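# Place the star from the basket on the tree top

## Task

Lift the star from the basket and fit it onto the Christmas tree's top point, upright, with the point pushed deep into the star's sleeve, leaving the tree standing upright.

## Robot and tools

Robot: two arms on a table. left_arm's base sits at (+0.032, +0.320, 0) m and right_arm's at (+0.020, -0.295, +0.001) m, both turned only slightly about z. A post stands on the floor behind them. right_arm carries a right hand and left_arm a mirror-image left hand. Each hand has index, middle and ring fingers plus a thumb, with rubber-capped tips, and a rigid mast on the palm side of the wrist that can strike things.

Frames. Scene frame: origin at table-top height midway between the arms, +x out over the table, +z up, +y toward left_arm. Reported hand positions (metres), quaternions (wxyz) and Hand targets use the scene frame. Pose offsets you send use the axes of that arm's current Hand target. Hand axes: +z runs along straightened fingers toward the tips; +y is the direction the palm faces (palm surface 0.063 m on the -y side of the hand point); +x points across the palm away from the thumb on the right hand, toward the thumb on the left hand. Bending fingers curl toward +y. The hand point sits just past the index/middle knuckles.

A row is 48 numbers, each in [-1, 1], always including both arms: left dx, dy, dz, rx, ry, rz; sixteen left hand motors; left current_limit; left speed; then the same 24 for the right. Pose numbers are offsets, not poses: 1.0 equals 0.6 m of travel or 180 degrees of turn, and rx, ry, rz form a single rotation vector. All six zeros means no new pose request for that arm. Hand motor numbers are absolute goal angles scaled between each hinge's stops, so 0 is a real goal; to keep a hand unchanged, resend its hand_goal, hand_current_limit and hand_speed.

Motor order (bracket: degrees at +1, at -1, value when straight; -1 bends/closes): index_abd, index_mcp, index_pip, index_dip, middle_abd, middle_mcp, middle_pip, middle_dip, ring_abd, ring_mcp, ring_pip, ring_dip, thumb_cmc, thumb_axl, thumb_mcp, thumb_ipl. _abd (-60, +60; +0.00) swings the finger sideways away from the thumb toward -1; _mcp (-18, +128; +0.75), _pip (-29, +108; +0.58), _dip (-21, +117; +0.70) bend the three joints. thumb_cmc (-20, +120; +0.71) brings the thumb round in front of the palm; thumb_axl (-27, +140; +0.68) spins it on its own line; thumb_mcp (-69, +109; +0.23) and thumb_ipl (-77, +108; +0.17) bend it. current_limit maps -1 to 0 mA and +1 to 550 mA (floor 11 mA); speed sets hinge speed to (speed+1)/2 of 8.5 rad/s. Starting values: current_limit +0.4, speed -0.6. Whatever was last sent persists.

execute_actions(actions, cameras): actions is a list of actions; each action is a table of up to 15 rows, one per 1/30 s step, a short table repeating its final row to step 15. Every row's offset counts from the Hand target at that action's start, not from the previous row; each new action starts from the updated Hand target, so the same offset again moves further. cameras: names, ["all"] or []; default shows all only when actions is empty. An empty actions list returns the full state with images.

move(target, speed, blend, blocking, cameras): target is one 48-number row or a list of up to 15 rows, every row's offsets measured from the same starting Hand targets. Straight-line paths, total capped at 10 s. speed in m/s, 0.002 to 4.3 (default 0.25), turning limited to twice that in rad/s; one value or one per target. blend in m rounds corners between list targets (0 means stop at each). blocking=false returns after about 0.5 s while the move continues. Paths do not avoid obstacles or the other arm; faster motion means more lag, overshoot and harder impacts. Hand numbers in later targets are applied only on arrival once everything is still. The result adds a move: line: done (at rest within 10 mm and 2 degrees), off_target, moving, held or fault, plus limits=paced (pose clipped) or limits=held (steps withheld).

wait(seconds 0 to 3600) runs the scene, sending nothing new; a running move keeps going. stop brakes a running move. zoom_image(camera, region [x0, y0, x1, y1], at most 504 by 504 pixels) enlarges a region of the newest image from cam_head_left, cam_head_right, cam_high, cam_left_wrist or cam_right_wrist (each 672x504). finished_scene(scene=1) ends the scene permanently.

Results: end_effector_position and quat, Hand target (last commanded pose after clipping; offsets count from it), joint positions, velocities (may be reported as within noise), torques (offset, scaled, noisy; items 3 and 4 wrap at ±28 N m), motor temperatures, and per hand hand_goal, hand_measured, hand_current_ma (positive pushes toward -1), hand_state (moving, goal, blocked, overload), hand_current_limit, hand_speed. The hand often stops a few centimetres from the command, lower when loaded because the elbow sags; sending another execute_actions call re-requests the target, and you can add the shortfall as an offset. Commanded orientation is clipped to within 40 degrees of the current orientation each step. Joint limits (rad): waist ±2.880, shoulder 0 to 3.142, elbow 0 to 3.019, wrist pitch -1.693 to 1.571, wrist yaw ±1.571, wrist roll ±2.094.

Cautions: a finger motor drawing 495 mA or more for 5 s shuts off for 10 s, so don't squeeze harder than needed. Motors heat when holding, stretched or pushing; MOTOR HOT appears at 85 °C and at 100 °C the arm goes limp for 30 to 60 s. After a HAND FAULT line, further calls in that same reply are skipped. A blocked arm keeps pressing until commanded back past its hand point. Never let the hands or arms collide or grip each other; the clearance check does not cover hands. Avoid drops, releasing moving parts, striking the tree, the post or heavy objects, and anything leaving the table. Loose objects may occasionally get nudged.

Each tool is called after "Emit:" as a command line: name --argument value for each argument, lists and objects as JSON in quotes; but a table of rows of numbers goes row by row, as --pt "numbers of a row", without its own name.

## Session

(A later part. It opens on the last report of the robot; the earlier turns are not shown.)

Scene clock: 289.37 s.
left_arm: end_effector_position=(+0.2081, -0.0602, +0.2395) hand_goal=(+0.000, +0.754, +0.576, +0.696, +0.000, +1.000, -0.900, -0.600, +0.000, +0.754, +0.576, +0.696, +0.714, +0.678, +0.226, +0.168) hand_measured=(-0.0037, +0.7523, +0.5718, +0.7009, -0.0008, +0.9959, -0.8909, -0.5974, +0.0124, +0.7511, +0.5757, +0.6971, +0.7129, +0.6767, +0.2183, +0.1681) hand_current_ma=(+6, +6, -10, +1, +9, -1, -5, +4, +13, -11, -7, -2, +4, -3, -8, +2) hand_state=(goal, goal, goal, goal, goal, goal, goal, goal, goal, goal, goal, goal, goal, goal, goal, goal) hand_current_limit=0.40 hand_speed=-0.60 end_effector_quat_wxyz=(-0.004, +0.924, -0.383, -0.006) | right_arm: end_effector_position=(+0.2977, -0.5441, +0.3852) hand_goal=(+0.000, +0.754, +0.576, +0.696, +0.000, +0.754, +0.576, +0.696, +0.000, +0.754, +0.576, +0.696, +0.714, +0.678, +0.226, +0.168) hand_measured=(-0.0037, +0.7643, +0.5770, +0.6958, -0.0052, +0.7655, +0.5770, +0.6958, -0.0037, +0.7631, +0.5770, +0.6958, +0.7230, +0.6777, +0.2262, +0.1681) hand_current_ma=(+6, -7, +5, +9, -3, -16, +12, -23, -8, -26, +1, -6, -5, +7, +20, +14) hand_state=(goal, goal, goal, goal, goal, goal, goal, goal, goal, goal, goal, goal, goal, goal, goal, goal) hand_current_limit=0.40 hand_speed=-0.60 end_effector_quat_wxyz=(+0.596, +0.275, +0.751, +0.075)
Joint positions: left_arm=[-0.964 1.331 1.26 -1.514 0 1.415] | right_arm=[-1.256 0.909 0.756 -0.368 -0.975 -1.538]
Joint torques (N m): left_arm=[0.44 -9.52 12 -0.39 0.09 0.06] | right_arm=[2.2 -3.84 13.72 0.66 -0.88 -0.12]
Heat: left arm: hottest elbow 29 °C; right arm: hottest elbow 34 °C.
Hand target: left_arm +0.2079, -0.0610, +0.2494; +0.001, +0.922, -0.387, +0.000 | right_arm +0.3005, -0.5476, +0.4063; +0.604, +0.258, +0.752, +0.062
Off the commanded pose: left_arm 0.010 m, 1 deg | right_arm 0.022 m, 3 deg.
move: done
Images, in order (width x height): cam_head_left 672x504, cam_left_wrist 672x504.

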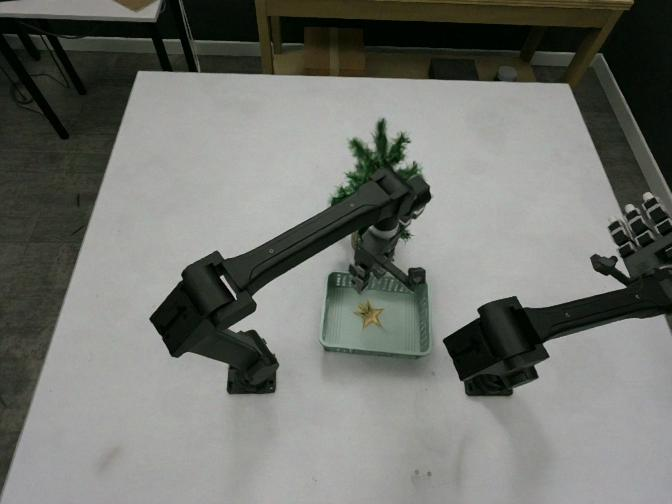

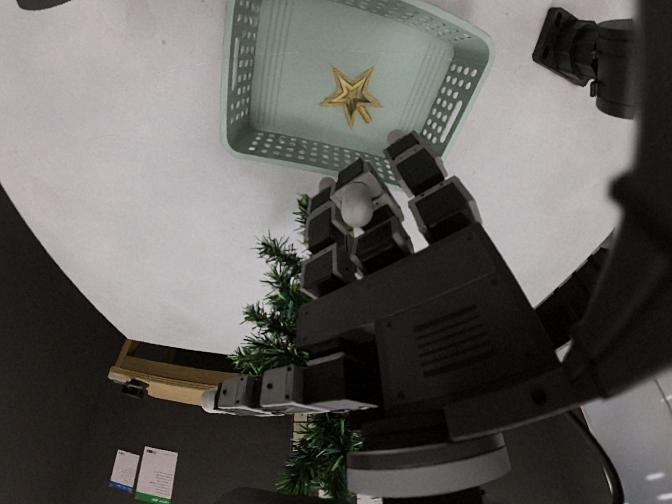

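Emit:
move --pt "-0.0475 0.0645 0 0 0 0 -0.14 0.754 0.576 0.696 0 1 -0.9 -0.6 0.14 0.754 0.576 0.696 0.714 0.678 0.226 0.168 0.4 -0.6 0 0 0 0 0 0 0 0.754 0.576 0.696 0 0.754 0.576 0.696 0 0.754 0.576 0.696 0.714 0.678 0.226 0.168 0.4 -0.6" --pt "-0.0475 0.0645 0.189 0 0 0 -0.14 0.754 0.576 0.696 0 1 -0.9 -0.6 0.14 0.754 0.576 0.696 0.714 0.678 0.226 0.168 0.4 -0.6 0 0 0 0 0 0 0 0.754 0.576 0.696 0 0.754 0.576 0.696 0 0.754 0.576 0.696 0.714 0.678 0.226 0.168 0.4 -0.6" --speed 0.15 --cameras '["cam_left_wrist","cam_head_left"]'

Emit:
zoom_image --camera "cam_left_wrist" --region '[290, 90, 440, 240]'

Emit:
zoom_image --camera "cam_head_left" --region '[340, 265, 410, 335]'

Scene clock: 300.00 s.
left_arm: end_effector_position=(+0.1580, -0.0645, +0.1364) hand_goal=(-0.140, +0.754, +0.576, +0.696, +0.000, +1.000, -0.900, -0.600, +0.140, +0.754, +0.576, +0.696, +0.714, +0.678, +0.226, +0.168) hand_measured=(-0.1253, +0.7523, +0.5718, +0.7009, +0.0007, +0.9947, -0.8922, -0.5987, +0.1325, +0.7511, +0.5770, +0.6945, +0.7129, +0.6767, +0.2183, +0.1681) hand_current_ma=(+10, +3, -9, -3, +5, -2, -7, -1, +3, -6, -6, -8, +7, +0, -8, +9) hand_state=(goal, goal, goal, goal, goal, goal, goal, goal, goal, goal, goal, goal, goal, goal, goal, goal) hand_current_limit=0.40 hand_speed=-0.60 end_effector_quat_wxyz=(-0.001, +0.920, -0.391, -0.003) | right_arm: end_effector_position=(+0.2977, -0.5441, +0.3852) hand_goal=(+0.000, +0.754, +0.576, +0.696, +0.000, +0.754, +0.576, +0.696, +0.000, +0.754, +0.576, +0.696, +0.714, +0.678, +0.226, +0.168) hand_measured=(-0.0037, +0.7643, +0.5770, +0.6958, -0.0052, +0.7643, +0.5770, +0.6971, -0.0037, +0.7631, +0.5770, +0.6958, +0.7230, +0.6767, +0.2252, +0.1681) hand_current_ma=(+14, +17, +2, +26, -3, +11, +6, -5, +4, -11, +14, -9, +3, +15, +5, -13) hand_state=(goal, goal, goal, goal, goal, goal, goal, goal, goal, goal, goal, goal, goal, goal, goal, goal) hand_current_limit=0.40 hand_speed=-0.60 end_effector_quat_wxyz=(+0.596, +0.275, +0.751, +0.075)
Joint positions: left_arm=[-1.083 1.326 0.978 -1.229 0.002 1.314] | right_arm=[-1.256 0.909 0.756 -0.368 -0.975 -1.538]
Joint torques (N m): left_arm=[0.15 -7.77 10.14 0.35 -0.01 -0.13] | right_arm=[2.26 -3.78 13.71 0.69 -0.88 -0.12]
Heat: left arm: hottest elbow 29 °C; right arm: hottest elbow 34 °C.
Hand target: left_arm +0.1603, -0.0679, +0.1360; +0.001, +0.922, -0.387, +0.000 | right_arm +0.3005, -0.5476, +0.4063; +0.604, +0.258, +0.752, +0.062
Off the commanded pose: left_arm 0.004 m, 1 deg | right_arm 0.022 m, 3 deg.
move: done
Images, in order (width x height): cam_head_left 672x504, cam_left_wrist 672x504.

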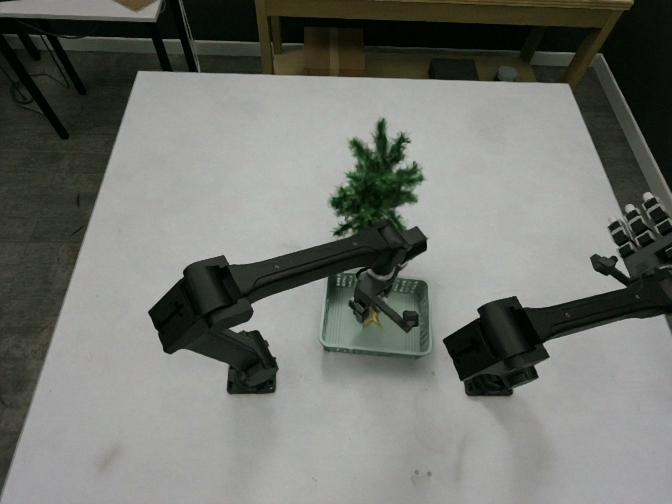

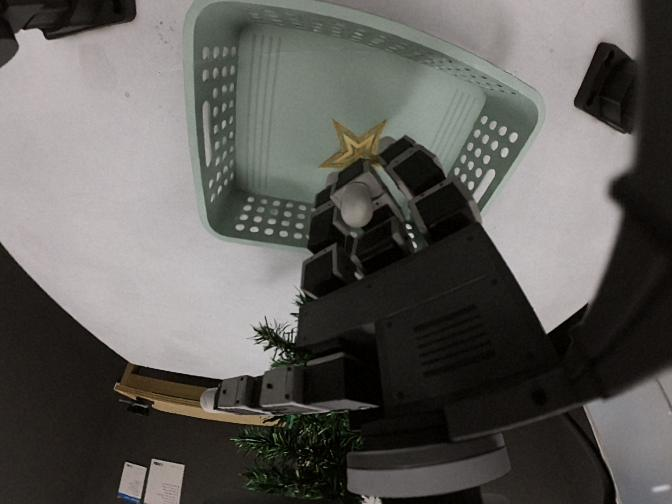

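Scaled by 3.360 from the camera's image (finer frame: 960x720).

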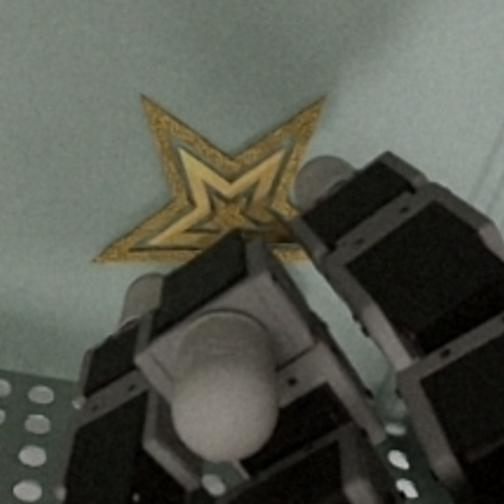

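Scaled by 7.200 from the camera's image (finer frame: 960x720).

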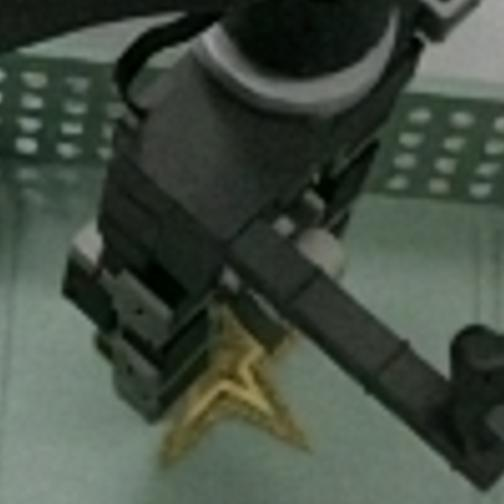

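Emit:
move --target '[0,0,0.015,0,0,0,-0.12,0.754,0.576,0.696,0,1,-0.9,-0.6,0.12,0.754,0.576,0.696,0.714,0.678,0.226,0.168,0.4,-0.6,0,0,0,0,0,0,0,0.754,0.576,0.696,0,0.754,0.576,0.696,0,0.754,0.576,0.696,0.714,0.678,0.226,0.168,0.4,-0.6]' --speed 0.05 --cameras '["cam_left_wrist","cam_head_left"]'

Emit:
zoom_image --camera "cam_left_wrist" --region '[290, 90, 440, 240]'

Scene clock: 308.97 s.
left_arm: end_effector_position=(+0.1589, -0.0660, +0.1328) hand_goal=(-0.120, +0.754, +0.576, +0.696, +0.000, +1.000, -0.900, -0.600, +0.120, +0.754, +0.576, +0.696, +0.714, +0.678, +0.226, +0.168) hand_measured=(-0.1253, +0.7498, +0.5718, +0.7009, +0.0007, +0.9959, -0.8897, -0.5974, +0.1267, +0.7511, +0.5757, +0.6958, +0.7129, +0.6777, +0.2183, +0.1681) hand_current_ma=(+4, +9, -11, +2, +11, -1, -6, +1, +7, -5, -7, -7, +4, -5, -12, +1) hand_state=(goal, goal, goal, goal, goal, goal, goal, goal, goal, goal, goal, goal, goal, goal, goal, goal) hand_current_limit=0.40 hand_speed=-0.60 end_effector_quat_wxyz=(+0.003, +0.920, -0.391, +0.002) | right_arm: end_effector_position=(+0.2977, -0.5441, +0.3852) hand_goal=(+0.000, +0.754, +0.576, +0.696, +0.000, +0.754, +0.576, +0.696, +0.000, +0.754, +0.576, +0.696, +0.714, +0.678, +0.226, +0.168) hand_measured=(-0.0037, +0.7643, +0.5757, +0.6958, -0.0037, +0.7643, +0.5770, +0.6958, -0.0037, +0.7631, +0.5770, +0.6958, +0.7230, +0.6777, +0.2252, +0.1672) hand_current_ma=(+9, +21, +14, +27, +3, -13, +9, -22, +8, -2, +4, -10, +9, +9, -6, -8) hand_state=(goal, goal, goal, goal, goal, goal, goal, goal, goal, goal, goal, goal, goal, goal, goal, goal) hand_current_limit=0.40 hand_speed=-0.60 end_effector_quat_wxyz=(+0.596, +0.275, +0.751, +0.075)
Joint positions: left_arm=[-1.083 1.326 0.966 -1.204 0.002 1.314] | right_arm=[-1.256 0.909 0.756 -0.368 -0.975 -1.538]
Joint torques (N m): left_arm=[0.26 -7.12 9.72 0.27 -0.04 -0.14] | right_arm=[2.2 -3.9 13.7 0.68 -0.88 -0.12]
Heat: left arm: hottest elbow 30 °C; right arm: hottest elbow 34 °C.
Hand target: left_arm +0.1603, -0.0678, +0.1269; +0.001, +0.922, -0.387, +0.000 | right_arm +0.3005, -0.5476, +0.4063; +0.604, +0.258, +0.752, +0.062
Off the commanded pose: left_arm 0.006 m, 1 deg | right_arm 0.022 m, 3 deg.
move: done
Images, in order (width x height): cam_head_left 672x504, cam_left_wrist 672x504.

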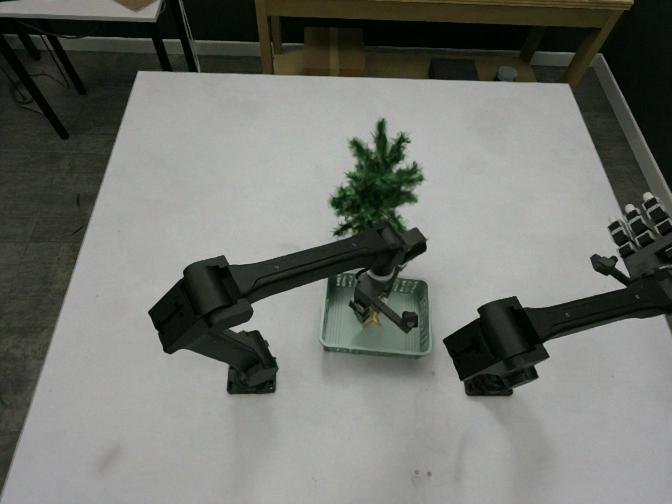

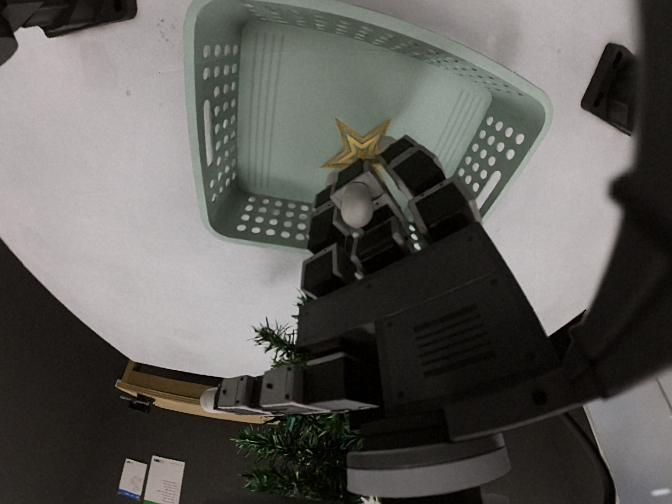

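Scaled by 3.360 from the camera's image (finer frame: 960x720).

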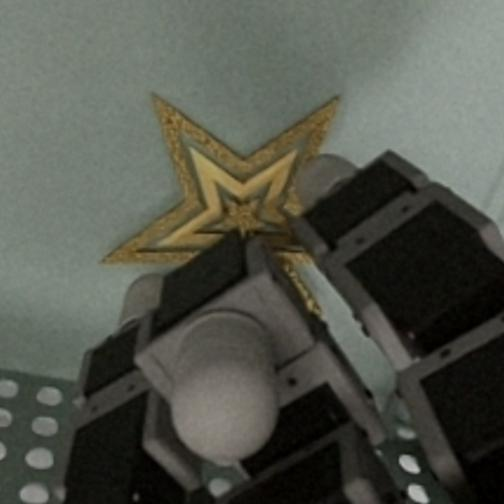

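Emit:
zoom_image --camera "cam_left_wrist" --region '[315, 112, 395, 192]'

Scaled by 6.300 from the camera's image (finer frame: 960x720).

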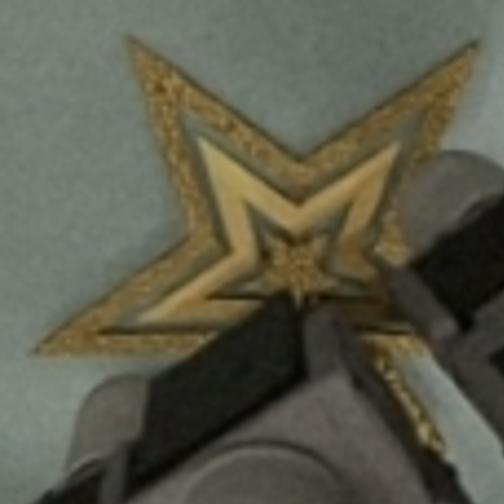

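Emit:
move --pt "-0.008 -0.0033 -0.055 0 0 0 -0.1 0.754 0.576 0.696 0 1 -0.9 -0.6 0.1 0.754 0.576 0.696 0.714 0.678 0.226 0.168 0.4 -0.6 0 0 0 0 0 0 0 0.754 0.576 0.696 0 0.754 0.576 0.696 0 0.754 0.576 0.696 0.714 0.678 0.226 0.168 0.4 -0.6" --pt "-0.008 -0.0033 0.0057 0 0 0 -0.1 0.754 0.576 0.696 0 1 -0.9 -0.6 0.1 0.754 0.576 0.696 0.714 0.678 0.226 0.168 0.4 -0.6 0 0 0 0 0 0 0 0.754 0.576 0.696 0 0.754 0.576 0.696 0 0.754 0.576 0.696 0.714 0.678 0.226 0.168 0.4 -0.6" --speed 0.06 --cameras '["cam_left_wrist","cam_head_left"]'

Emit:
zoom_image --camera "cam_left_wrist" --region '[315, 112, 395, 192]'

Scene clock: 328.07 s.
left_arm: end_effector_position=(+0.1561, -0.0611, +0.1275) hand_goal=(-0.100, +0.754, +0.576, +0.696, +0.000, +1.000, -0.900, -0.600, +0.100, +0.754, +0.576, +0.696, +0.714, +0.678, +0.226, +0.168) hand_measured=(-0.1107, +0.7511, +0.5705, +0.6996, +0.0007, +0.9947, -0.8922, -0.5987, +0.1076, +0.7523, +0.5770, +0.6971, +0.7117, +0.6777, +0.2183, +0.1672) hand_current_ma=(+5, +11, -11, +3, +10, -5, -5, -4, +5, -3, -2, -2, +9, -1, -15, +0) hand_state=(goal, goal, goal, goal, goal, goal, goal, goal, goal, goal, goal, goal, goal, goal, goal, goal) hand_current_limit=0.40 hand_speed=-0.60 end_effector_quat_wxyz=(+0.001, +0.920, -0.391, +0.000) | right_arm: end_effector_position=(+0.2977, -0.5441, +0.3852) hand_goal=(+0.000, +0.754, +0.576, +0.696, +0.000, +0.754, +0.576, +0.696, +0.000, +0.754, +0.576, +0.696, +0.714, +0.678, +0.226, +0.168) hand_measured=(-0.0037, +0.7643, +0.5770, +0.6958, -0.0052, +0.7643, +0.5770, +0.6958, -0.0037, +0.7631, +0.5770, +0.6958, +0.7230, +0.6777, +0.2252, +0.1672) hand_current_ma=(-2, -2, -1, -7, +15, +0, +1, -15, -16, -11, -7, -11, +6, +18, +16, +1) hand_state=(goal, goal, goal, goal, goal, goal, goal, goal, goal, goal, goal, goal, goal, goal, goal, goal) hand_current_limit=0.40 hand_speed=-0.60 end_effector_quat_wxyz=(+0.596, +0.275, +0.751, +0.075)
Joint positions: left_arm=[-1.083 1.319 0.946 -1.195 0.002 1.314] | right_arm=[-1.256 0.909 0.756 -0.368 -0.975 -1.538]
Joint torques (N m): left_arm=[0.38 -7.36 9.78 0.34 -0.02 -0.12] | right_arm=[2.32 -3.84 13.71 0.68 -0.88 -0.12]
Heat: left arm: hottest elbow 30 °C; right arm: hottest elbow 35 °C.
Hand target: left_arm +0.1583, -0.0630, +0.1236; +0.001, +0.922, -0.387, +0.000 | right_arm +0.3005, -0.5476, +0.4063; +0.604, +0.258, +0.752, +0.062
Off the commanded pose: left_arm 0.005 m, 0 deg | right_arm 0.022 m, 3 deg.
move: done
Images, in order (width x height): cam_head_left 672x504, cam_left_wrist 672x504.

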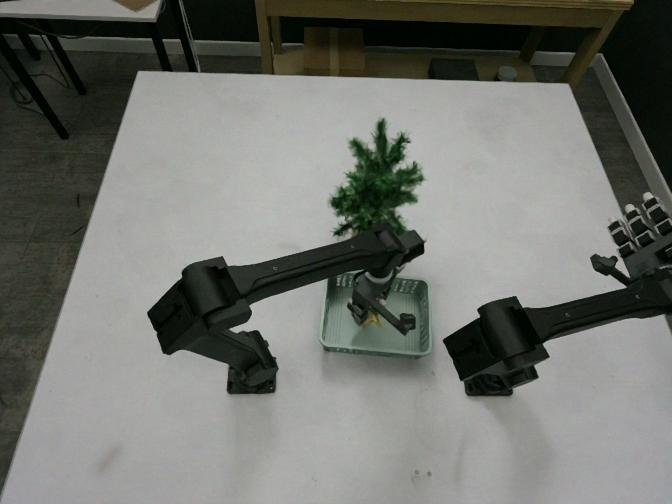

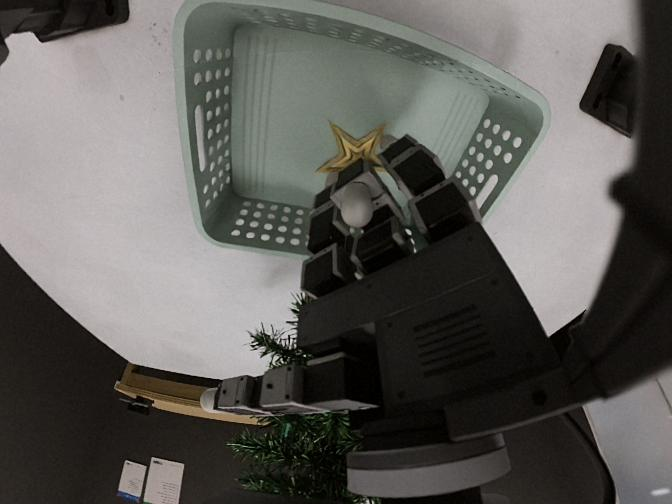

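Scaled by 6.300 from the camera's image (finer frame: 960x720).

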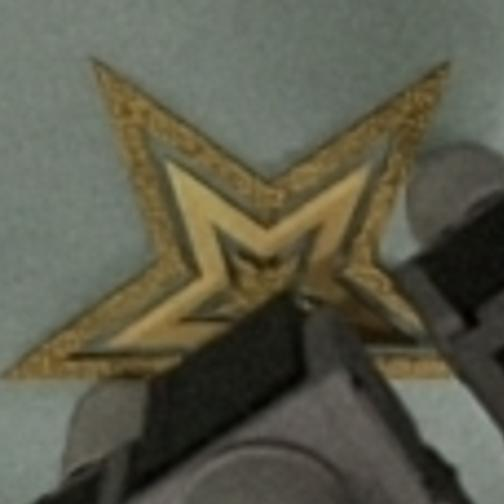

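Emit:
move --pt "0.0043 -0.0053 -0.055 0 0 0 -0.1 0.754 0.576 0.696 0 1 -0.9 -0.6 0.1 0.754 0.576 0.696 0.714 0.678 0.226 0.168 0.4 -0.6 0 0 0 0 0 0 0 0.754 0.576 0.696 0 0.754 0.576 0.696 0 0.754 0.576 0.696 0.714 0.678 0.226 0.168 0.4 -0.6" --pt "0.0043 -0.0053 0.0053 0 0 0 -0.1 0.754 0.576 0.696 0 1 -0.9 -0.6 0.1 0.754 0.576 0.696 0.714 0.678 0.226 0.168 0.4 -0.6 0 0 0 0 0 0 0 0.754 0.576 0.696 0 0.754 0.576 0.696 0 0.754 0.576 0.696 0.714 0.678 0.226 0.168 0.4 -0.6" --speed 0.05 --cameras '["cam_left_wrist"]'

Emit:
zoom_image --camera "cam_left_wrist" --region '[315, 112, 395, 192]'

Scene clock: 338.47 s.
left_arm: end_effector_position=(+0.1570, -0.0627, +0.1246) hand_goal=(-0.100, +0.754, +0.576, +0.696, +0.000, +1.000, -0.900, -0.600, +0.100, +0.754, +0.576, +0.696, +0.714, +0.678, +0.226, +0.168) hand_measured=(-0.1092, +0.7511, +0.5731, +0.7009, +0.0007, +0.9959, -0.8909, -0.5987, +0.1091, +0.7511, +0.5770, +0.6971, +0.7129, +0.6767, +0.2193, +0.1681) hand_current_ma=(+6, +11, -13, -2, +8, +2, +0, +2, +8, -2, -1, -3, +9, -1, -17, +6) hand_state=(goal, goal, goal, goal, goal, goal, goal, goal, goal, goal, goal, goal, goal, goal, goal, goal) hand_current_limit=0.40 hand_speed=-0.60 end_effector_quat_wxyz=(+0.002, +0.920, -0.391, +0.001) | right_arm: end_effector_position=(+0.2977, -0.5441, +0.3852) hand_goal=(+0.000, +0.754, +0.576, +0.696, +0.000, +0.754, +0.576, +0.696, +0.000, +0.754, +0.576, +0.696, +0.714, +0.678, +0.226, +0.168) hand_measured=(-0.0037, +0.7643, +0.5770, +0.6958, -0.0037, +0.7643, +0.5770, +0.6958, -0.0037, +0.7631, +0.5770, +0.6958, +0.7230, +0.6777, +0.2262, +0.1681) hand_current_ma=(+34, +17, +16, -2, +5, +15, +0, +4, -2, -14, -1, -16, +16, +7, -10, -12) hand_state=(goal, goal, goal, goal, goal, goal, goal, goal, goal, goal, goal, goal, goal, goal, goal, goal) hand_current_limit=0.40 hand_speed=-0.60 end_effector_quat_wxyz=(+0.596, +0.275, +0.751, +0.075)
Joint positions: left_arm=[-1.083 1.327 0.945 -1.185 0.002 1.314] | right_arm=[-1.256 0.909 0.756 -0.368 -0.975 -1.538]
Joint torques (N m): left_arm=[1.26 -7.18 9.68 0.34 -0.01 -0.01] | right_arm=[2.2 -3.84 13.72 0.65 -0.88 -0.12]
Heat: left arm: hottest elbow 30 °C; right arm: hottest elbow 35 °C.
Hand target: left_arm +0.1624, -0.0627, +0.1204; +0.001, +0.922, -0.387, +0.000 | right_arm +0.3005, -0.5476, +0.4063; +0.604, +0.258, +0.752, +0.062
Off the commanded pose: left_arm 0.007 m, 0 deg | right_arm 0.022 m, 3 deg.
move: done

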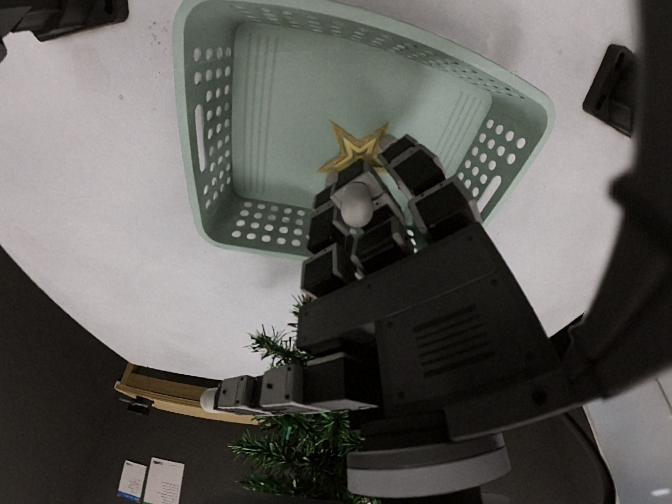

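Scaled by 6.300 from the camera's image (finer frame: 960x720).

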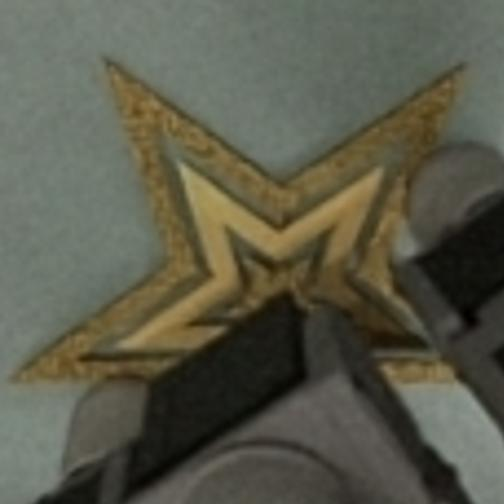

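Emit:
move --pt "0.0012 -0.0083 -0.055 0 0 0 -0.1 0.754 0.576 0.696 0 1 -0.9 -0.6 0.1 0.754 0.576 0.696 0.714 0.678 0.226 0.168 0.4 -0.6 0 0 0 0 0 0 0 0.754 0.576 0.696 0 0.754 0.576 0.696 0 0.754 0.576 0.696 0.714 0.678 0.226 0.168 0.4 -0.6" --pt "0.0012 -0.0083 0.0015 0 0 0 -0.1 0.754 0.576 0.696 0 1 -0.9 -0.6 0.1 0.754 0.576 0.696 0.714 0.678 0.226 0.168 0.4 -0.6 0 0 0 0 0 0 0 0.754 0.576 0.696 0 0.754 0.576 0.696 0 0.754 0.576 0.696 0.714 0.678 0.226 0.168 0.4 -0.6" --speed 0.05 --cameras '["cam_left_wrist"]'

Emit:
zoom_image --camera "cam_left_wrist" --region '[315, 112, 395, 192]'

Scene clock: 343.33 s.
left_arm: end_effector_position=(+0.1613, -0.0600, +0.1238) hand_goal=(-0.100, +0.754, +0.576, +0.696, +0.000, +1.000, -0.900, -0.600, +0.100, +0.754, +0.576, +0.696, +0.714, +0.678, +0.226, +0.168) hand_measured=(-0.1092, +0.7511, +0.5705, +0.7009, +0.0007, +0.9935, -0.8922, -0.5987, +0.1076, +0.7498, +0.5744, +0.6971, +0.7129, +0.6777, +0.2173, +0.1681) hand_current_ma=(-3, +16, -8, +0, +5, -3, -8, +2, +9, -10, +4, -14, +2, -1, -11, +4) hand_state=(goal, goal, goal, goal, goal, goal, goal, goal, goal, goal, goal, goal, goal, goal, goal, goal) hand_current_limit=0.40 hand_speed=-0.60 end_effector_quat_wxyz=(+0.002, +0.921, -0.389, +0.001) | right_arm: end_effector_position=(+0.2977, -0.5441, +0.3852) hand_goal=(+0.000, +0.754, +0.576, +0.696, +0.000, +0.754, +0.576, +0.696, +0.000, +0.754, +0.576, +0.696, +0.714, +0.678, +0.226, +0.168) hand_measured=(-0.0037, +0.7643, +0.5770, +0.6958, -0.0037, +0.7643, +0.5757, +0.6958, -0.0037, +0.7631, +0.5770, +0.6958, +0.7230, +0.6777, +0.2252, +0.1681) hand_current_ma=(-7, +7, -8, +4, +1, +8, +29, -16, +11, -12, +9, -11, +19, +0, -7, -15) hand_state=(goal, goal, goal, goal, goal, goal, goal, goal, goal, goal, goal, goal, goal, goal, goal, goal) hand_current_limit=0.40 hand_speed=-0.60 end_effector_quat_wxyz=(+0.596, +0.275, +0.751, +0.075)
Joint positions: left_arm=[-1.069 1.326 0.942 -1.183 0.002 1.323] | right_arm=[-1.256 0.909 0.756 -0.368 -0.975 -1.538]
Joint torques (N m): left_arm=[1.08 -7.41 9.7 0.34 -0.01 0.06] | right_arm=[2.2 -3.9 13.71 0.65 -0.88 -0.12]
Heat: left arm: hottest elbow 30 °C; right arm: hottest elbow 35 °C.
Hand target: left_arm +0.1664, -0.0596, +0.1194; +0.001, +0.922, -0.388, +0.000 | right_arm +0.3005, -0.5476, +0.4063; +0.604, +0.258, +0.752, +0.062
Off the commanded pose: left_arm 0.007 m, 0 deg | right_arm 0.022 m, 3 deg.
move: done

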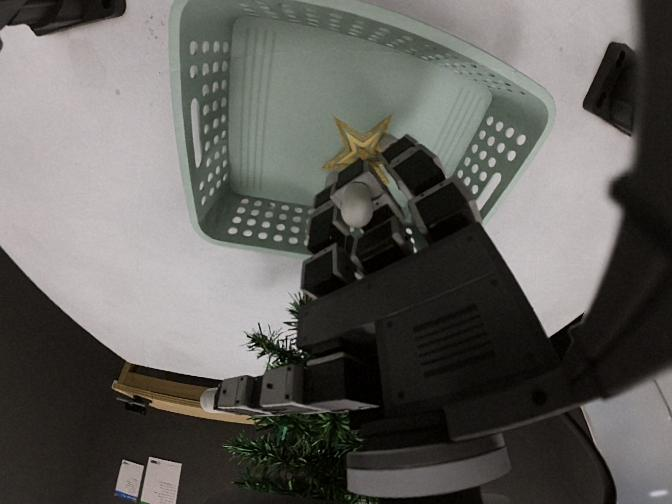

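Scaled by 6.300 from the camera's image (finer frame: 960x720).

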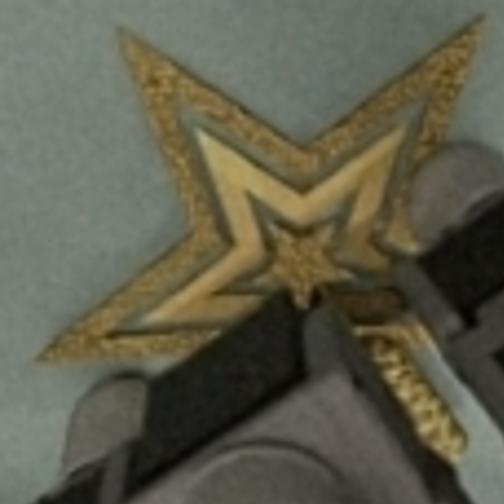

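Emit:
move --pt "0.0012 -0.0088 -0.055 0 0 -0.022 -0.1 0.754 0.576 0.696 0 1 -0.9 -0.6 0.1 0.754 0.576 0.696 0.714 0.678 0.226 0.168 0.4 -0.6 0 0 0 0 0 0 0 0.754 0.576 0.696 0 0.754 0.576 0.696 0 0.754 0.576 0.696 0.714 0.678 0.226 0.168 0.4 -0.6" --pt "0.0012 -0.0088 -0.003 0 0 -0.022 -0.1 0.754 0.576 0.696 0 1 -0.9 -0.6 0.1 0.754 0.576 0.696 0.714 0.678 0.226 0.168 0.4 -0.6 0 0 0 0 0 0 0 0.754 0.576 0.696 0 0.754 0.576 0.696 0 0.754 0.576 0.696 0.714 0.678 0.226 0.168 0.4 -0.6" --speed 0.05 --cameras '["cam_left_wrist"]'

Emit:
zoom_image --camera "cam_left_wrist" --region '[315, 112, 395, 192]'

Scene clock: 351.50 s.
left_arm: end_effector_position=(+0.1644, -0.0563, +0.1260) hand_goal=(-0.100, +0.754, +0.576, +0.696, +0.000, +1.000, -0.900, -0.600, +0.100, +0.754, +0.576, +0.696, +0.714, +0.678, +0.226, +0.168) hand_measured=(-0.1077, +0.7511, +0.5718, +0.7009, -0.0008, +0.9959, -0.8922, -0.5987, +0.1076, +0.7511, +0.5757, +0.6945, +0.7129, +0.6767, +0.2183, +0.1672) hand_current_ma=(+9, +7, -11, +2, +2, -3, -10, -1, +7, -1, +1, -10, +1, -6, -8, +2) hand_state=(goal, goal, goal, goal, goal, goal, goal, goal, goal, goal, goal, goal, goal, goal, goal, goal) hand_current_limit=0.40 hand_speed=-0.60 end_effector_quat_wxyz=(+0.002, +0.931, -0.365, +0.001) | right_arm: end_effector_position=(+0.2977, -0.5441, +0.3852) hand_goal=(+0.000, +0.754, +0.576, +0.696, +0.000, +0.754, +0.576, +0.696, +0.000, +0.754, +0.576, +0.696, +0.714, +0.678, +0.226, +0.168) hand_measured=(-0.0037, +0.7643, +0.5770, +0.6958, -0.0037, +0.7655, +0.5770, +0.6958, -0.0037, +0.7631, +0.5770, +0.6958, +0.7230, +0.6777, +0.2262, +0.1672) hand_current_ma=(+16, +5, +15, +3, -5, +15, +17, -9, +6, -14, +4, +7, +9, -7, -16, -8) hand_state=(goal, goal, goal, goal, goal, goal, goal, goal, goal, goal, goal, goal, goal, goal, goal, goal) hand_current_limit=0.40 hand_speed=-0.60 end_effector_quat_wxyz=(+0.596, +0.275, +0.751, +0.075)
Joint positions: left_arm=[-1.063 1.308 0.931 -1.189 0.002 1.278] | right_arm=[-1.256 0.909 0.756 -0.368 -0.975 -1.538]
Joint torques (N m): left_arm=[0.97 -6.83 9.66 0.36 -0.01 -0.13] | right_arm=[2.2 -3.84 13.74 0.65 -0.87 -0.12]
Heat: left arm: hottest elbow 29 °C; right arm: hottest elbow 35 °C.
Hand target: left_arm +0.1707, -0.0565, +0.1211; +0.001, +0.935, -0.355, +0.000 | right_arm +0.3005, -0.5476, +0.4063; +0.604, +0.258, +0.752, +0.062
Off the commanded pose: left_arm 0.008 m, 1 deg | right_arm 0.022 m, 3 deg.
move: done

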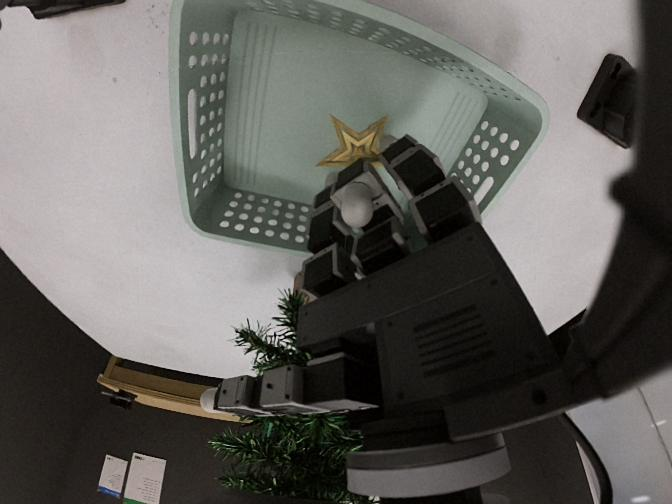

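Scaled by 6.300 from the camera's image (finer frame: 960x720).

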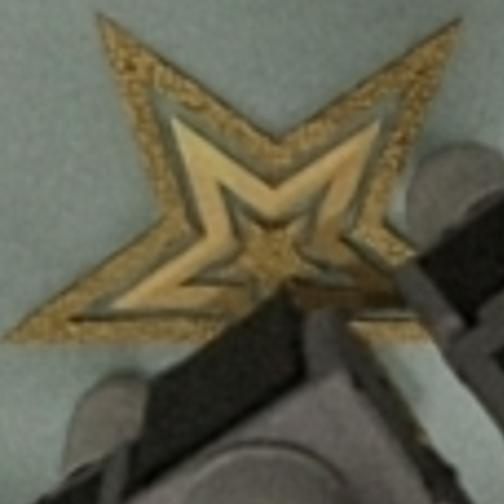

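Emit:
move --pt "-0.0033 -0.0013 -0.05 0 0 -0.002 -0.1 0.754 0.576 0.696 0 1 -0.9 -0.6 0.1 0.754 0.576 0.696 0.714 0.678 0.226 0.168 0.4 -0.6 0 0 0 0 0 0 0 0.754 0.576 0.696 0 0.754 0.576 0.696 0 0.754 0.576 0.696 0.714 0.678 0.226 0.168 0.4 -0.6" --pt "-0.0033 -0.0013 0.0066 0 0 -0.002 -0.1 0.754 0.576 0.696 0 1 -0.9 -0.6 0.1 0.754 0.576 0.696 0.714 0.678 0.226 0.168 0.4 -0.6 0 0 0 0 0 0 0 0.754 0.576 0.696 0 0.754 0.576 0.696 0 0.754 0.576 0.696 0.714 0.678 0.226 0.168 0.4 -0.6" --speed 0.05 --cameras '["cam_left_wrist"]'

Emit:
zoom_image --camera "cam_left_wrist" --region '[315, 112, 395, 192]'

Scene clock: 356.40 s.
left_arm: end_effector_position=(+0.1635, -0.0542, +0.1214) hand_goal=(-0.100, +0.754, +0.576, +0.696, +0.000, +1.000, -0.900, -0.600, +0.100, +0.754, +0.576, +0.696, +0.714, +0.678, +0.226, +0.168) hand_measured=(-0.1092, +0.7511, +0.5705, +0.6996, -0.0008, +0.9959, -0.8909, -0.5987, +0.1091, +0.7498, +0.5770, +0.6958, +0.7129, +0.6777, +0.2183, +0.1681) hand_current_ma=(+13, +7, -7, +2, +3, -1, -5, -5, +9, -10, +1, -5, +6, -8, -3, +0) hand_state=(goal, goal, goal, goal, goal, goal, goal, goal, goal, goal, goal, goal, goal, goal, goal, goal) hand_current_limit=0.40 hand_speed=-0.60 end_effector_quat_wxyz=(+0.002, +0.932, -0.362, +0.001) | right_arm: end_effector_position=(+0.2977, -0.5441, +0.3852) hand_goal=(+0.000, +0.754, +0.576, +0.696, +0.000, +0.754, +0.576, +0.696, +0.000, +0.754, +0.576, +0.696, +0.714, +0.678, +0.226, +0.168) hand_measured=(-0.0037, +0.7643, +0.5770, +0.6958, -0.0052, +0.7643, +0.5770, +0.6958, -0.0037, +0.7631, +0.5770, +0.6958, +0.7217, +0.6767, +0.2262, +0.1681) hand_current_ma=(+3, -5, +9, +5, -2, +9, +2, -15, +17, -16, -3, -13, +8, +7, -4, -8) hand_state=(goal, goal, goal, goal, goal, goal, goal, goal, goal, goal, goal, goal, goal, goal, goal, goal) hand_current_limit=0.40 hand_speed=-0.60 end_effector_quat_wxyz=(+0.596, +0.275, +0.751, +0.075)
Joint positions: left_arm=[-1.063 1.306 0.917 -1.178 0.002 1.271] | right_arm=[-1.256 0.909 0.756 -0.368 -0.975 -1.538]
Joint torques (N m): left_arm=[1.03 -6.89 9.66 0.34 -0.03 -0.13] | right_arm=[2.26 -3.84 13.72 0.68 -0.89 -0.12]
Heat: left arm: hottest elbow 29 °C; right arm: hottest elbow 35 °C.
Hand target: left_arm +0.1697, -0.0546, +0.1172; +0.001, +0.936, -0.353, +0.000 | right_arm +0.3005, -0.5476, +0.4063; +0.604, +0.258, +0.752, +0.062
Off the commanded pose: left_arm 0.008 m, 1 deg | right_arm 0.022 m, 3 deg.
move: done

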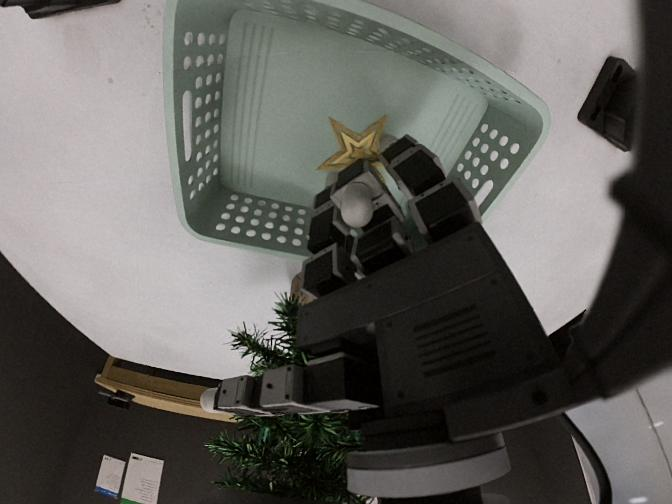

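Scaled by 6.300 from the camera's image (finer frame: 960x720).

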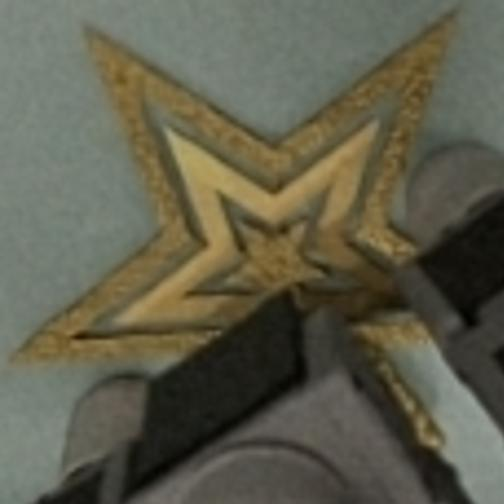

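Emit:
move --target '[0,0,0.005,0,0,0,-0.14,0.754,0.576,0.696,0,1,-0.9,-0.6,0.12,0.754,0.576,0.696,0.714,0.678,0.226,0.168,0.4,-0.6,0,0,0,0,0,0,0,0.754,0.576,0.696,0,0.754,0.576,0.696,0,0.754,0.576,0.696,0.714,0.678,0.226,0.168,0.4,-0.6]' --speed 0.03 --cameras '["cam_left_wrist"]'

Emit:
zoom_image --camera "cam_left_wrist" --region '[315, 112, 395, 192]'

Scene clock: 363.73 s.
left_arm: end_effector_position=(+0.1641, -0.0551, +0.1214) hand_goal=(-0.140, +0.754, +0.576, +0.696, +0.000, +1.000, -0.900, -0.600, +0.120, +0.754, +0.576, +0.696, +0.714, +0.678, +0.226, +0.168) hand_measured=(-0.1253, +0.7511, +0.5705, +0.7009, +0.0007, +0.9959, -0.8909, -0.5974, +0.1106, +0.7523, +0.5770, +0.6958, +0.7129, +0.6777, +0.2173, +0.1672) hand_current_ma=(+1, +7, -15, -1, +3, -2, -2, -2, +6, +1, -2, -4, +4, +2, -11, +5) hand_state=(goal, goal, goal, goal, goal, goal, goal, goal, goal, goal, goal, goal, goal, goal, goal, goal) hand_current_limit=0.40 hand_speed=-0.60 end_effector_quat_wxyz=(+0.003, +0.932, -0.362, +0.002) | right_arm: end_effector_position=(+0.2977, -0.5441, +0.3852) hand_goal=(+0.000, +0.754, +0.576, +0.696, +0.000, +0.754, +0.576, +0.696, +0.000, +0.754, +0.576, +0.696, +0.714, +0.678, +0.226, +0.168) hand_measured=(-0.0037, +0.7643, +0.5770, +0.6958, -0.0052, +0.7643, +0.5770, +0.6958, -0.0037, +0.7643, +0.5770, +0.6958, +0.7230, +0.6767, +0.2252, +0.1681) hand_current_ma=(+13, +5, +30, -9, -2, +16, -1, -3, -1, -15, +3, +5, +6, -13, +15, -4) hand_state=(goal, goal, goal, goal, goal, goal, goal, goal, goal, goal, goal, goal, goal, goal, goal, goal) hand_current_limit=0.40 hand_speed=-0.60 end_effector_quat_wxyz=(+0.596, +0.275, +0.751, +0.075)
Joint positions: left_arm=[-1.063 1.306 0.916 -1.172 0.002 1.271] | right_arm=[-1.256 0.909 0.756 -0.368 -0.975 -1.538]
Joint torques (N m): left_arm=[1.14 -6.71 9.28 0.47 -0.03 -0.13] | right_arm=[2.26 -3.78 13.71 0.66 -0.88 -0.13]
Heat: left arm: hottest elbow 30 °C; right arm: hottest elbow 35 °C.
Hand target: left_arm +0.1698, -0.0546, +0.1142; +0.001, +0.936, -0.353, +0.000 | right_arm +0.3005, -0.5476, +0.4063; +0.604, +0.258, +0.752, +0.062
Off the commanded pose: left_arm 0.009 m, 1 deg | right_arm 0.022 m, 3 deg.
move: done

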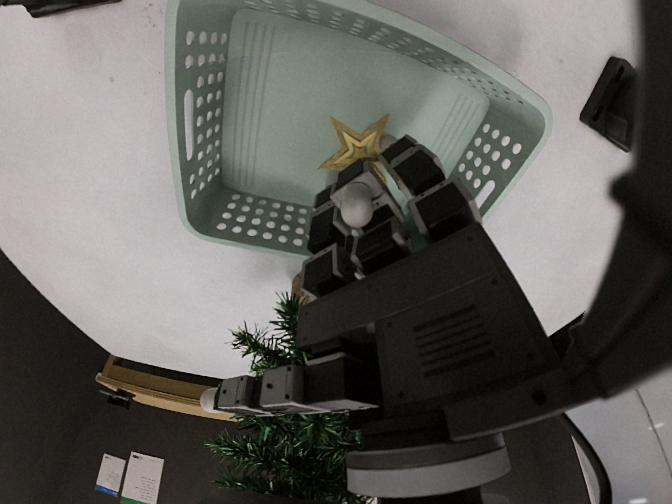

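Scaled by 6.300 from the camera's image (finer frame: 960x720).

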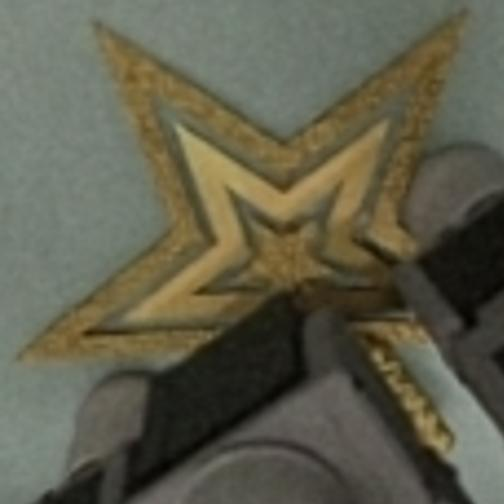

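Emit:
move --pt "0.0017 -0.002 -0.05 0 0 -0.017 -0.05 0.754 0.576 0.696 0 1 -0.9 -0.6 0.05 0.754 0.576 0.696 0.714 0.678 0.226 0.168 0.4 -0.6 0 0 0 0 0 0 0 0.754 0.576 0.696 0 0.754 0.576 0.696 0 0.754 0.576 0.696 0.714 0.678 0.226 0.168 0.4 -0.6" --pt "0.0017 -0.002 -0.004 0 0 -0.017 -0.05 0.754 0.576 0.696 0 1 -0.9 -0.6 0.05 0.754 0.576 0.696 0.714 0.678 0.226 0.168 0.4 -0.6 0 0 0 0 0 0 0 0.754 0.576 0.696 0 0.754 0.576 0.696 0 0.754 0.576 0.696 0.714 0.678 0.226 0.168 0.4 -0.6" --speed 0.05 --cameras '["cam_left_wrist"]'

Emit:
zoom_image --camera "cam_left_wrist" --region '[315, 112, 395, 192]'

Scene clock: 369.57 s.
left_arm: end_effector_position=(+0.1667, -0.0539, +0.1222) hand_goal=(-0.050, +0.754, +0.576, +0.696, +0.000, +1.000, -0.900, -0.600, +0.050, +0.754, +0.576, +0.696, +0.714, +0.678, +0.226, +0.168) hand_measured=(-0.0330, +0.7438, +0.5718, +0.6996, -0.0008, +0.9947, -0.8909, -0.5987, +0.0564, +0.7511, +0.5770, +0.6971, +0.7142, +0.6777, +0.2183, +0.1672) hand_current_ma=(+6, +12, -18, +0, +9, -5, -8, +0, +3, -4, -7, -8, +4, -5, -12, +5) hand_state=(goal, goal, goal, goal, goal, goal, goal, goal, goal, goal, goal, goal, goal, goal, goal, goal) hand_current_limit=0.40 hand_speed=-0.60 end_effector_quat_wxyz=(+0.003, +0.942, -0.335, +0.002) | right_arm: end_effector_position=(+0.2977, -0.5441, +0.3852) hand_goal=(+0.000, +0.754, +0.576, +0.696, +0.000, +0.754, +0.576, +0.696, +0.000, +0.754, +0.576, +0.696, +0.714, +0.678, +0.226, +0.168) hand_measured=(-0.0037, +0.7643, +0.5770, +0.6958, -0.0037, +0.7643, +0.5770, +0.6958, -0.0037, +0.7631, +0.5770, +0.6958, +0.7230, +0.6767, +0.2262, +0.1681) hand_current_ma=(+13, -4, +16, -5, -3, +0, -8, -3, +1, -18, +6, +4, +0, +14, +2, -1) hand_state=(goal, goal, goal, goal, goal, goal, goal, goal, goal, goal, goal, goal, goal, goal, goal, goal) hand_current_limit=0.40 hand_speed=-0.60 end_effector_quat_wxyz=(+0.596, +0.275, +0.751, +0.075)
Joint positions: left_arm=[-1.063 1.296 0.909 -1.178 0.002 1.214] | right_arm=[-1.256 0.909 0.756 -0.368 -0.975 -1.538]
Joint torques (N m): left_arm=[0.85 -6.71 9.66 0.36 -0.02 -0.14] | right_arm=[2.2 -3.84 13.72 0.65 -0.89 -0.12]
Heat: left arm: hottest elbow 30 °C; right arm: hottest elbow 35 °C.
Hand target: left_arm +0.1713, -0.0543, +0.1166; +0.001, +0.945, -0.327, +0.000 | right_arm +0.3005, -0.5476, +0.4063; +0.604, +0.258, +0.752, +0.062
Off the commanded pose: left_arm 0.007 m, 1 deg | right_arm 0.022 m, 3 deg.
move: done

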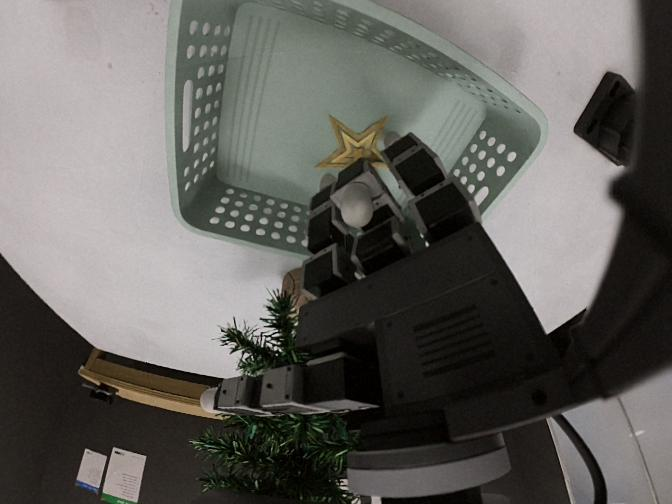

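Scaled by 6.300 from the camera's image (finer frame: 960x720).

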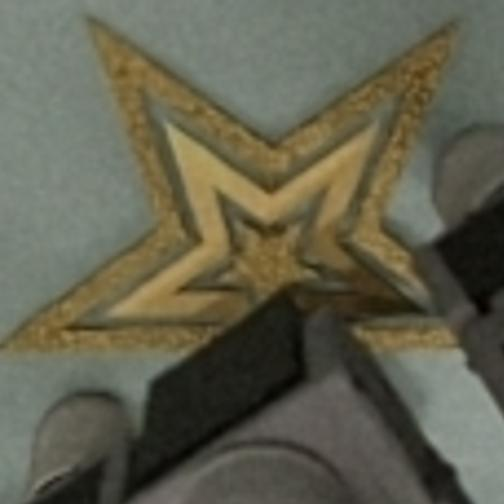

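Emit:
move --target '[0,0,0.006,0,0,0,-0.16,0.754,0.576,0.696,0,1,-0.9,-0.6,0.13,0.754,0.576,0.696,0.714,0.678,0.226,0.168,0.4,-0.8,0,0,0,0,0,0,0,0.754,0.576,0.696,0,0.754,0.576,0.696,0,0.754,0.576,0.696,0.714,0.678,0.226,0.168,0.4,-0.6]' --speed 0.03 --cameras '["cam_left_wrist"]'

Emit:
zoom_image --camera "cam_left_wrist" --region '[315, 112, 395, 192]'

Scene clock: 372.67 s.
left_arm: end_effector_position=(+0.1670, -0.0547, +0.1214) hand_goal=(-0.160, +0.754, +0.576, +0.696, +0.000, +1.000, -0.900, -0.600, +0.130, +0.754, +0.576, +0.696, +0.714, +0.678, +0.226, +0.168) hand_measured=(-0.1458, +0.7438, +0.5705, +0.6996, -0.0008, +0.9947, -0.8922, -0.5987, +0.1150, +0.7511, +0.5795, +0.6958, +0.7117, +0.6777, +0.2183, +0.1681) hand_current_ma=(+9, +9, -8, +4, +6, -3, -9, -1, +1, -12, -11, -2, -1, -6, -12, +3) hand_state=(goal, goal, goal, goal, goal, goal, goal, goal, goal, goal, goal, goal, goal, goal, goal, goal) hand_current_limit=0.40 hand_speed=-0.80 end_effector_quat_wxyz=(+0.004, +0.942, -0.335, +0.003) | right_arm: end_effector_position=(+0.2977, -0.5441, +0.3852) hand_goal=(+0.000, +0.754, +0.576, +0.696, +0.000, +0.754, +0.576, +0.696, +0.000, +0.754, +0.576, +0.696, +0.714, +0.678, +0.226, +0.168) hand_measured=(-0.0037, +0.7643, +0.5770, +0.6958, -0.0037, +0.7643, +0.5770, +0.6958, -0.0037, +0.7631, +0.5770, +0.6958, +0.7230, +0.6777, +0.2262, +0.1681) hand_current_ma=(+1, +17, +4, -12, -26, +26, +8, -3, +2, -4, +0, -21, +2, +0, -8, +11) hand_state=(goal, goal, goal, goal, goal, goal, goal, goal, goal, goal, goal, goal, goal, goal, goal, goal) hand_current_limit=0.40 hand_speed=-0.60 end_effector_quat_wxyz=(+0.596, +0.275, +0.751, +0.075)
Joint positions: left_arm=[-1.063 1.297 0.906 -1.17 0.002 1.214] | right_arm=[-1.256 0.909 0.756 -0.368 -0.975 -1.538]
Joint torques (N m): left_arm=[1.03 -6.3 9.28 0.44 -0.01 -0.12] | right_arm=[2.32 -3.9 13.72 0.65 -0.89 -0.12]
Heat: left arm: hottest elbow 30 °C; right arm: hottest elbow 35 °C.
Hand target: left_arm +0.1713, -0.0544, +0.1130; +0.001, +0.945, -0.327, +0.000 | right_arm +0.3005, -0.5476, +0.4063; +0.604, +0.258, +0.752, +0.062
Off the commanded pose: left_arm 0.009 m, 1 deg | right_arm 0.022 m, 3 deg.
move: done

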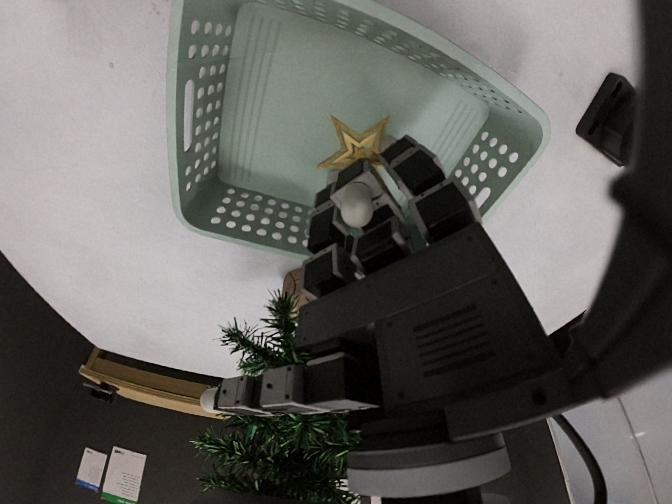

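Scaled by 6.300 from the camera's image (finer frame: 960x720).

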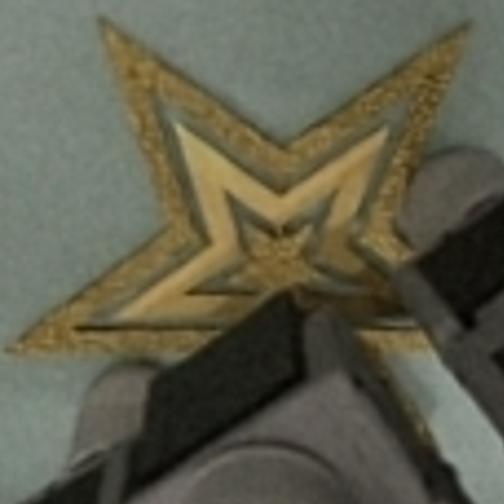

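Emit:
move --target '[0,0,0.004,0,0,0,-0.21,0.754,0.576,0.696,0,1,-0.9,-0.6,0.17,0.754,0.576,0.696,0.714,0.678,0.226,0.168,0.4,-0.85,0,0,0,0,0,0,0,0.754,0.576,0.696,0,0.754,0.576,0.696,0,0.754,0.576,0.696,0.714,0.678,0.226,0.168,0.4,-0.6]' --speed 0.03 --cameras '["cam_left_wrist"]'

Emit:
zoom_image --camera "cam_left_wrist" --region '[315, 112, 395, 192]'

Scene clock: 376.17 s.
left_arm: end_effector_position=(+0.1670, -0.0546, +0.1211) hand_goal=(-0.210, +0.754, +0.576, +0.696, +0.000, +1.000, -0.900, -0.600, +0.170, +0.754, +0.576, +0.696, +0.714, +0.678, +0.226, +0.168) hand_measured=(-0.1898, +0.7438, +0.5705, +0.7009, -0.0008, +0.9947, -0.8909, -0.5987, +0.1179, +0.7511, +0.5808, +0.6945, +0.7129, +0.6767, +0.2183, +0.1672) hand_current_ma=(+7, +3, -18, +4, +4, -5, -3, -1, -6, +0, -7, -2, +0, -2, -11, +7) hand_state=(blocked, goal, goal, goal, goal, goal, goal, goal, blocked, goal, goal, goal, goal, goal, goal, goal) hand_current_limit=0.40 hand_speed=-0.85 end_effector_quat_wxyz=(+0.004, +0.942, -0.335, +0.003) | right_arm: end_effector_position=(+0.2977, -0.5441, +0.3852) hand_goal=(+0.000, +0.754, +0.576, +0.696, +0.000, +0.754, +0.576, +0.696, +0.000, +0.754, +0.576, +0.696, +0.714, +0.678, +0.226, +0.168) hand_measured=(-0.0037, +0.7643, +0.5770, +0.6958, -0.0052, +0.7643, +0.5770, +0.6958, -0.0037, +0.7631, +0.5770, +0.6958, +0.7230, +0.6777, +0.2262, +0.1681) hand_current_ma=(+19, -12, +19, +0, +2, +15, +4, -2, -13, +5, -7, -4, +0, +6, +10, -26) hand_state=(goal, goal, goal, goal, goal, goal, goal, goal, goal, goal, goal, goal, goal, goal, goal, goal) hand_current_limit=0.40 hand_speed=-0.60 end_effector_quat_wxyz=(+0.596, +0.275, +0.751, +0.075)
Joint positions: left_arm=[-1.063 1.297 0.906 -1.169 0.002 1.214] | right_arm=[-1.256 0.909 0.756 -0.368 -0.975 -1.538]
Joint torques (N m): left_arm=[0.73 -6.07 8.9 0.65 -0.02 -0.13] | right_arm=[2.26 -3.9 13.7 0.66 -0.89 -0.12]
Heat: left arm: hottest elbow 30 °C; right arm: hottest elbow 35 °C.
Hand target: left_arm +0.1713, -0.0544, +0.1106; +0.001, +0.945, -0.327, +0.000 | right_arm +0.3005, -0.5476, +0.4063; +0.604, +0.258, +0.752, +0.062
Off the commanded pose: left_arm 0.011 m, 1 deg | right_arm 0.022 m, 3 deg.
move: off_target (left_arm)

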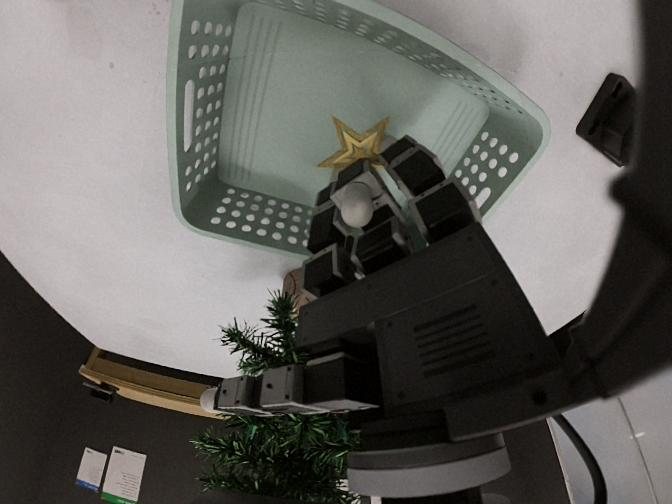

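Scaled by 6.300 from the camera's image (finer frame: 960x720).

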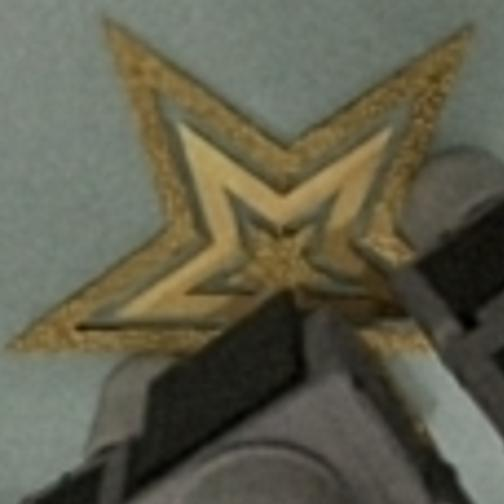

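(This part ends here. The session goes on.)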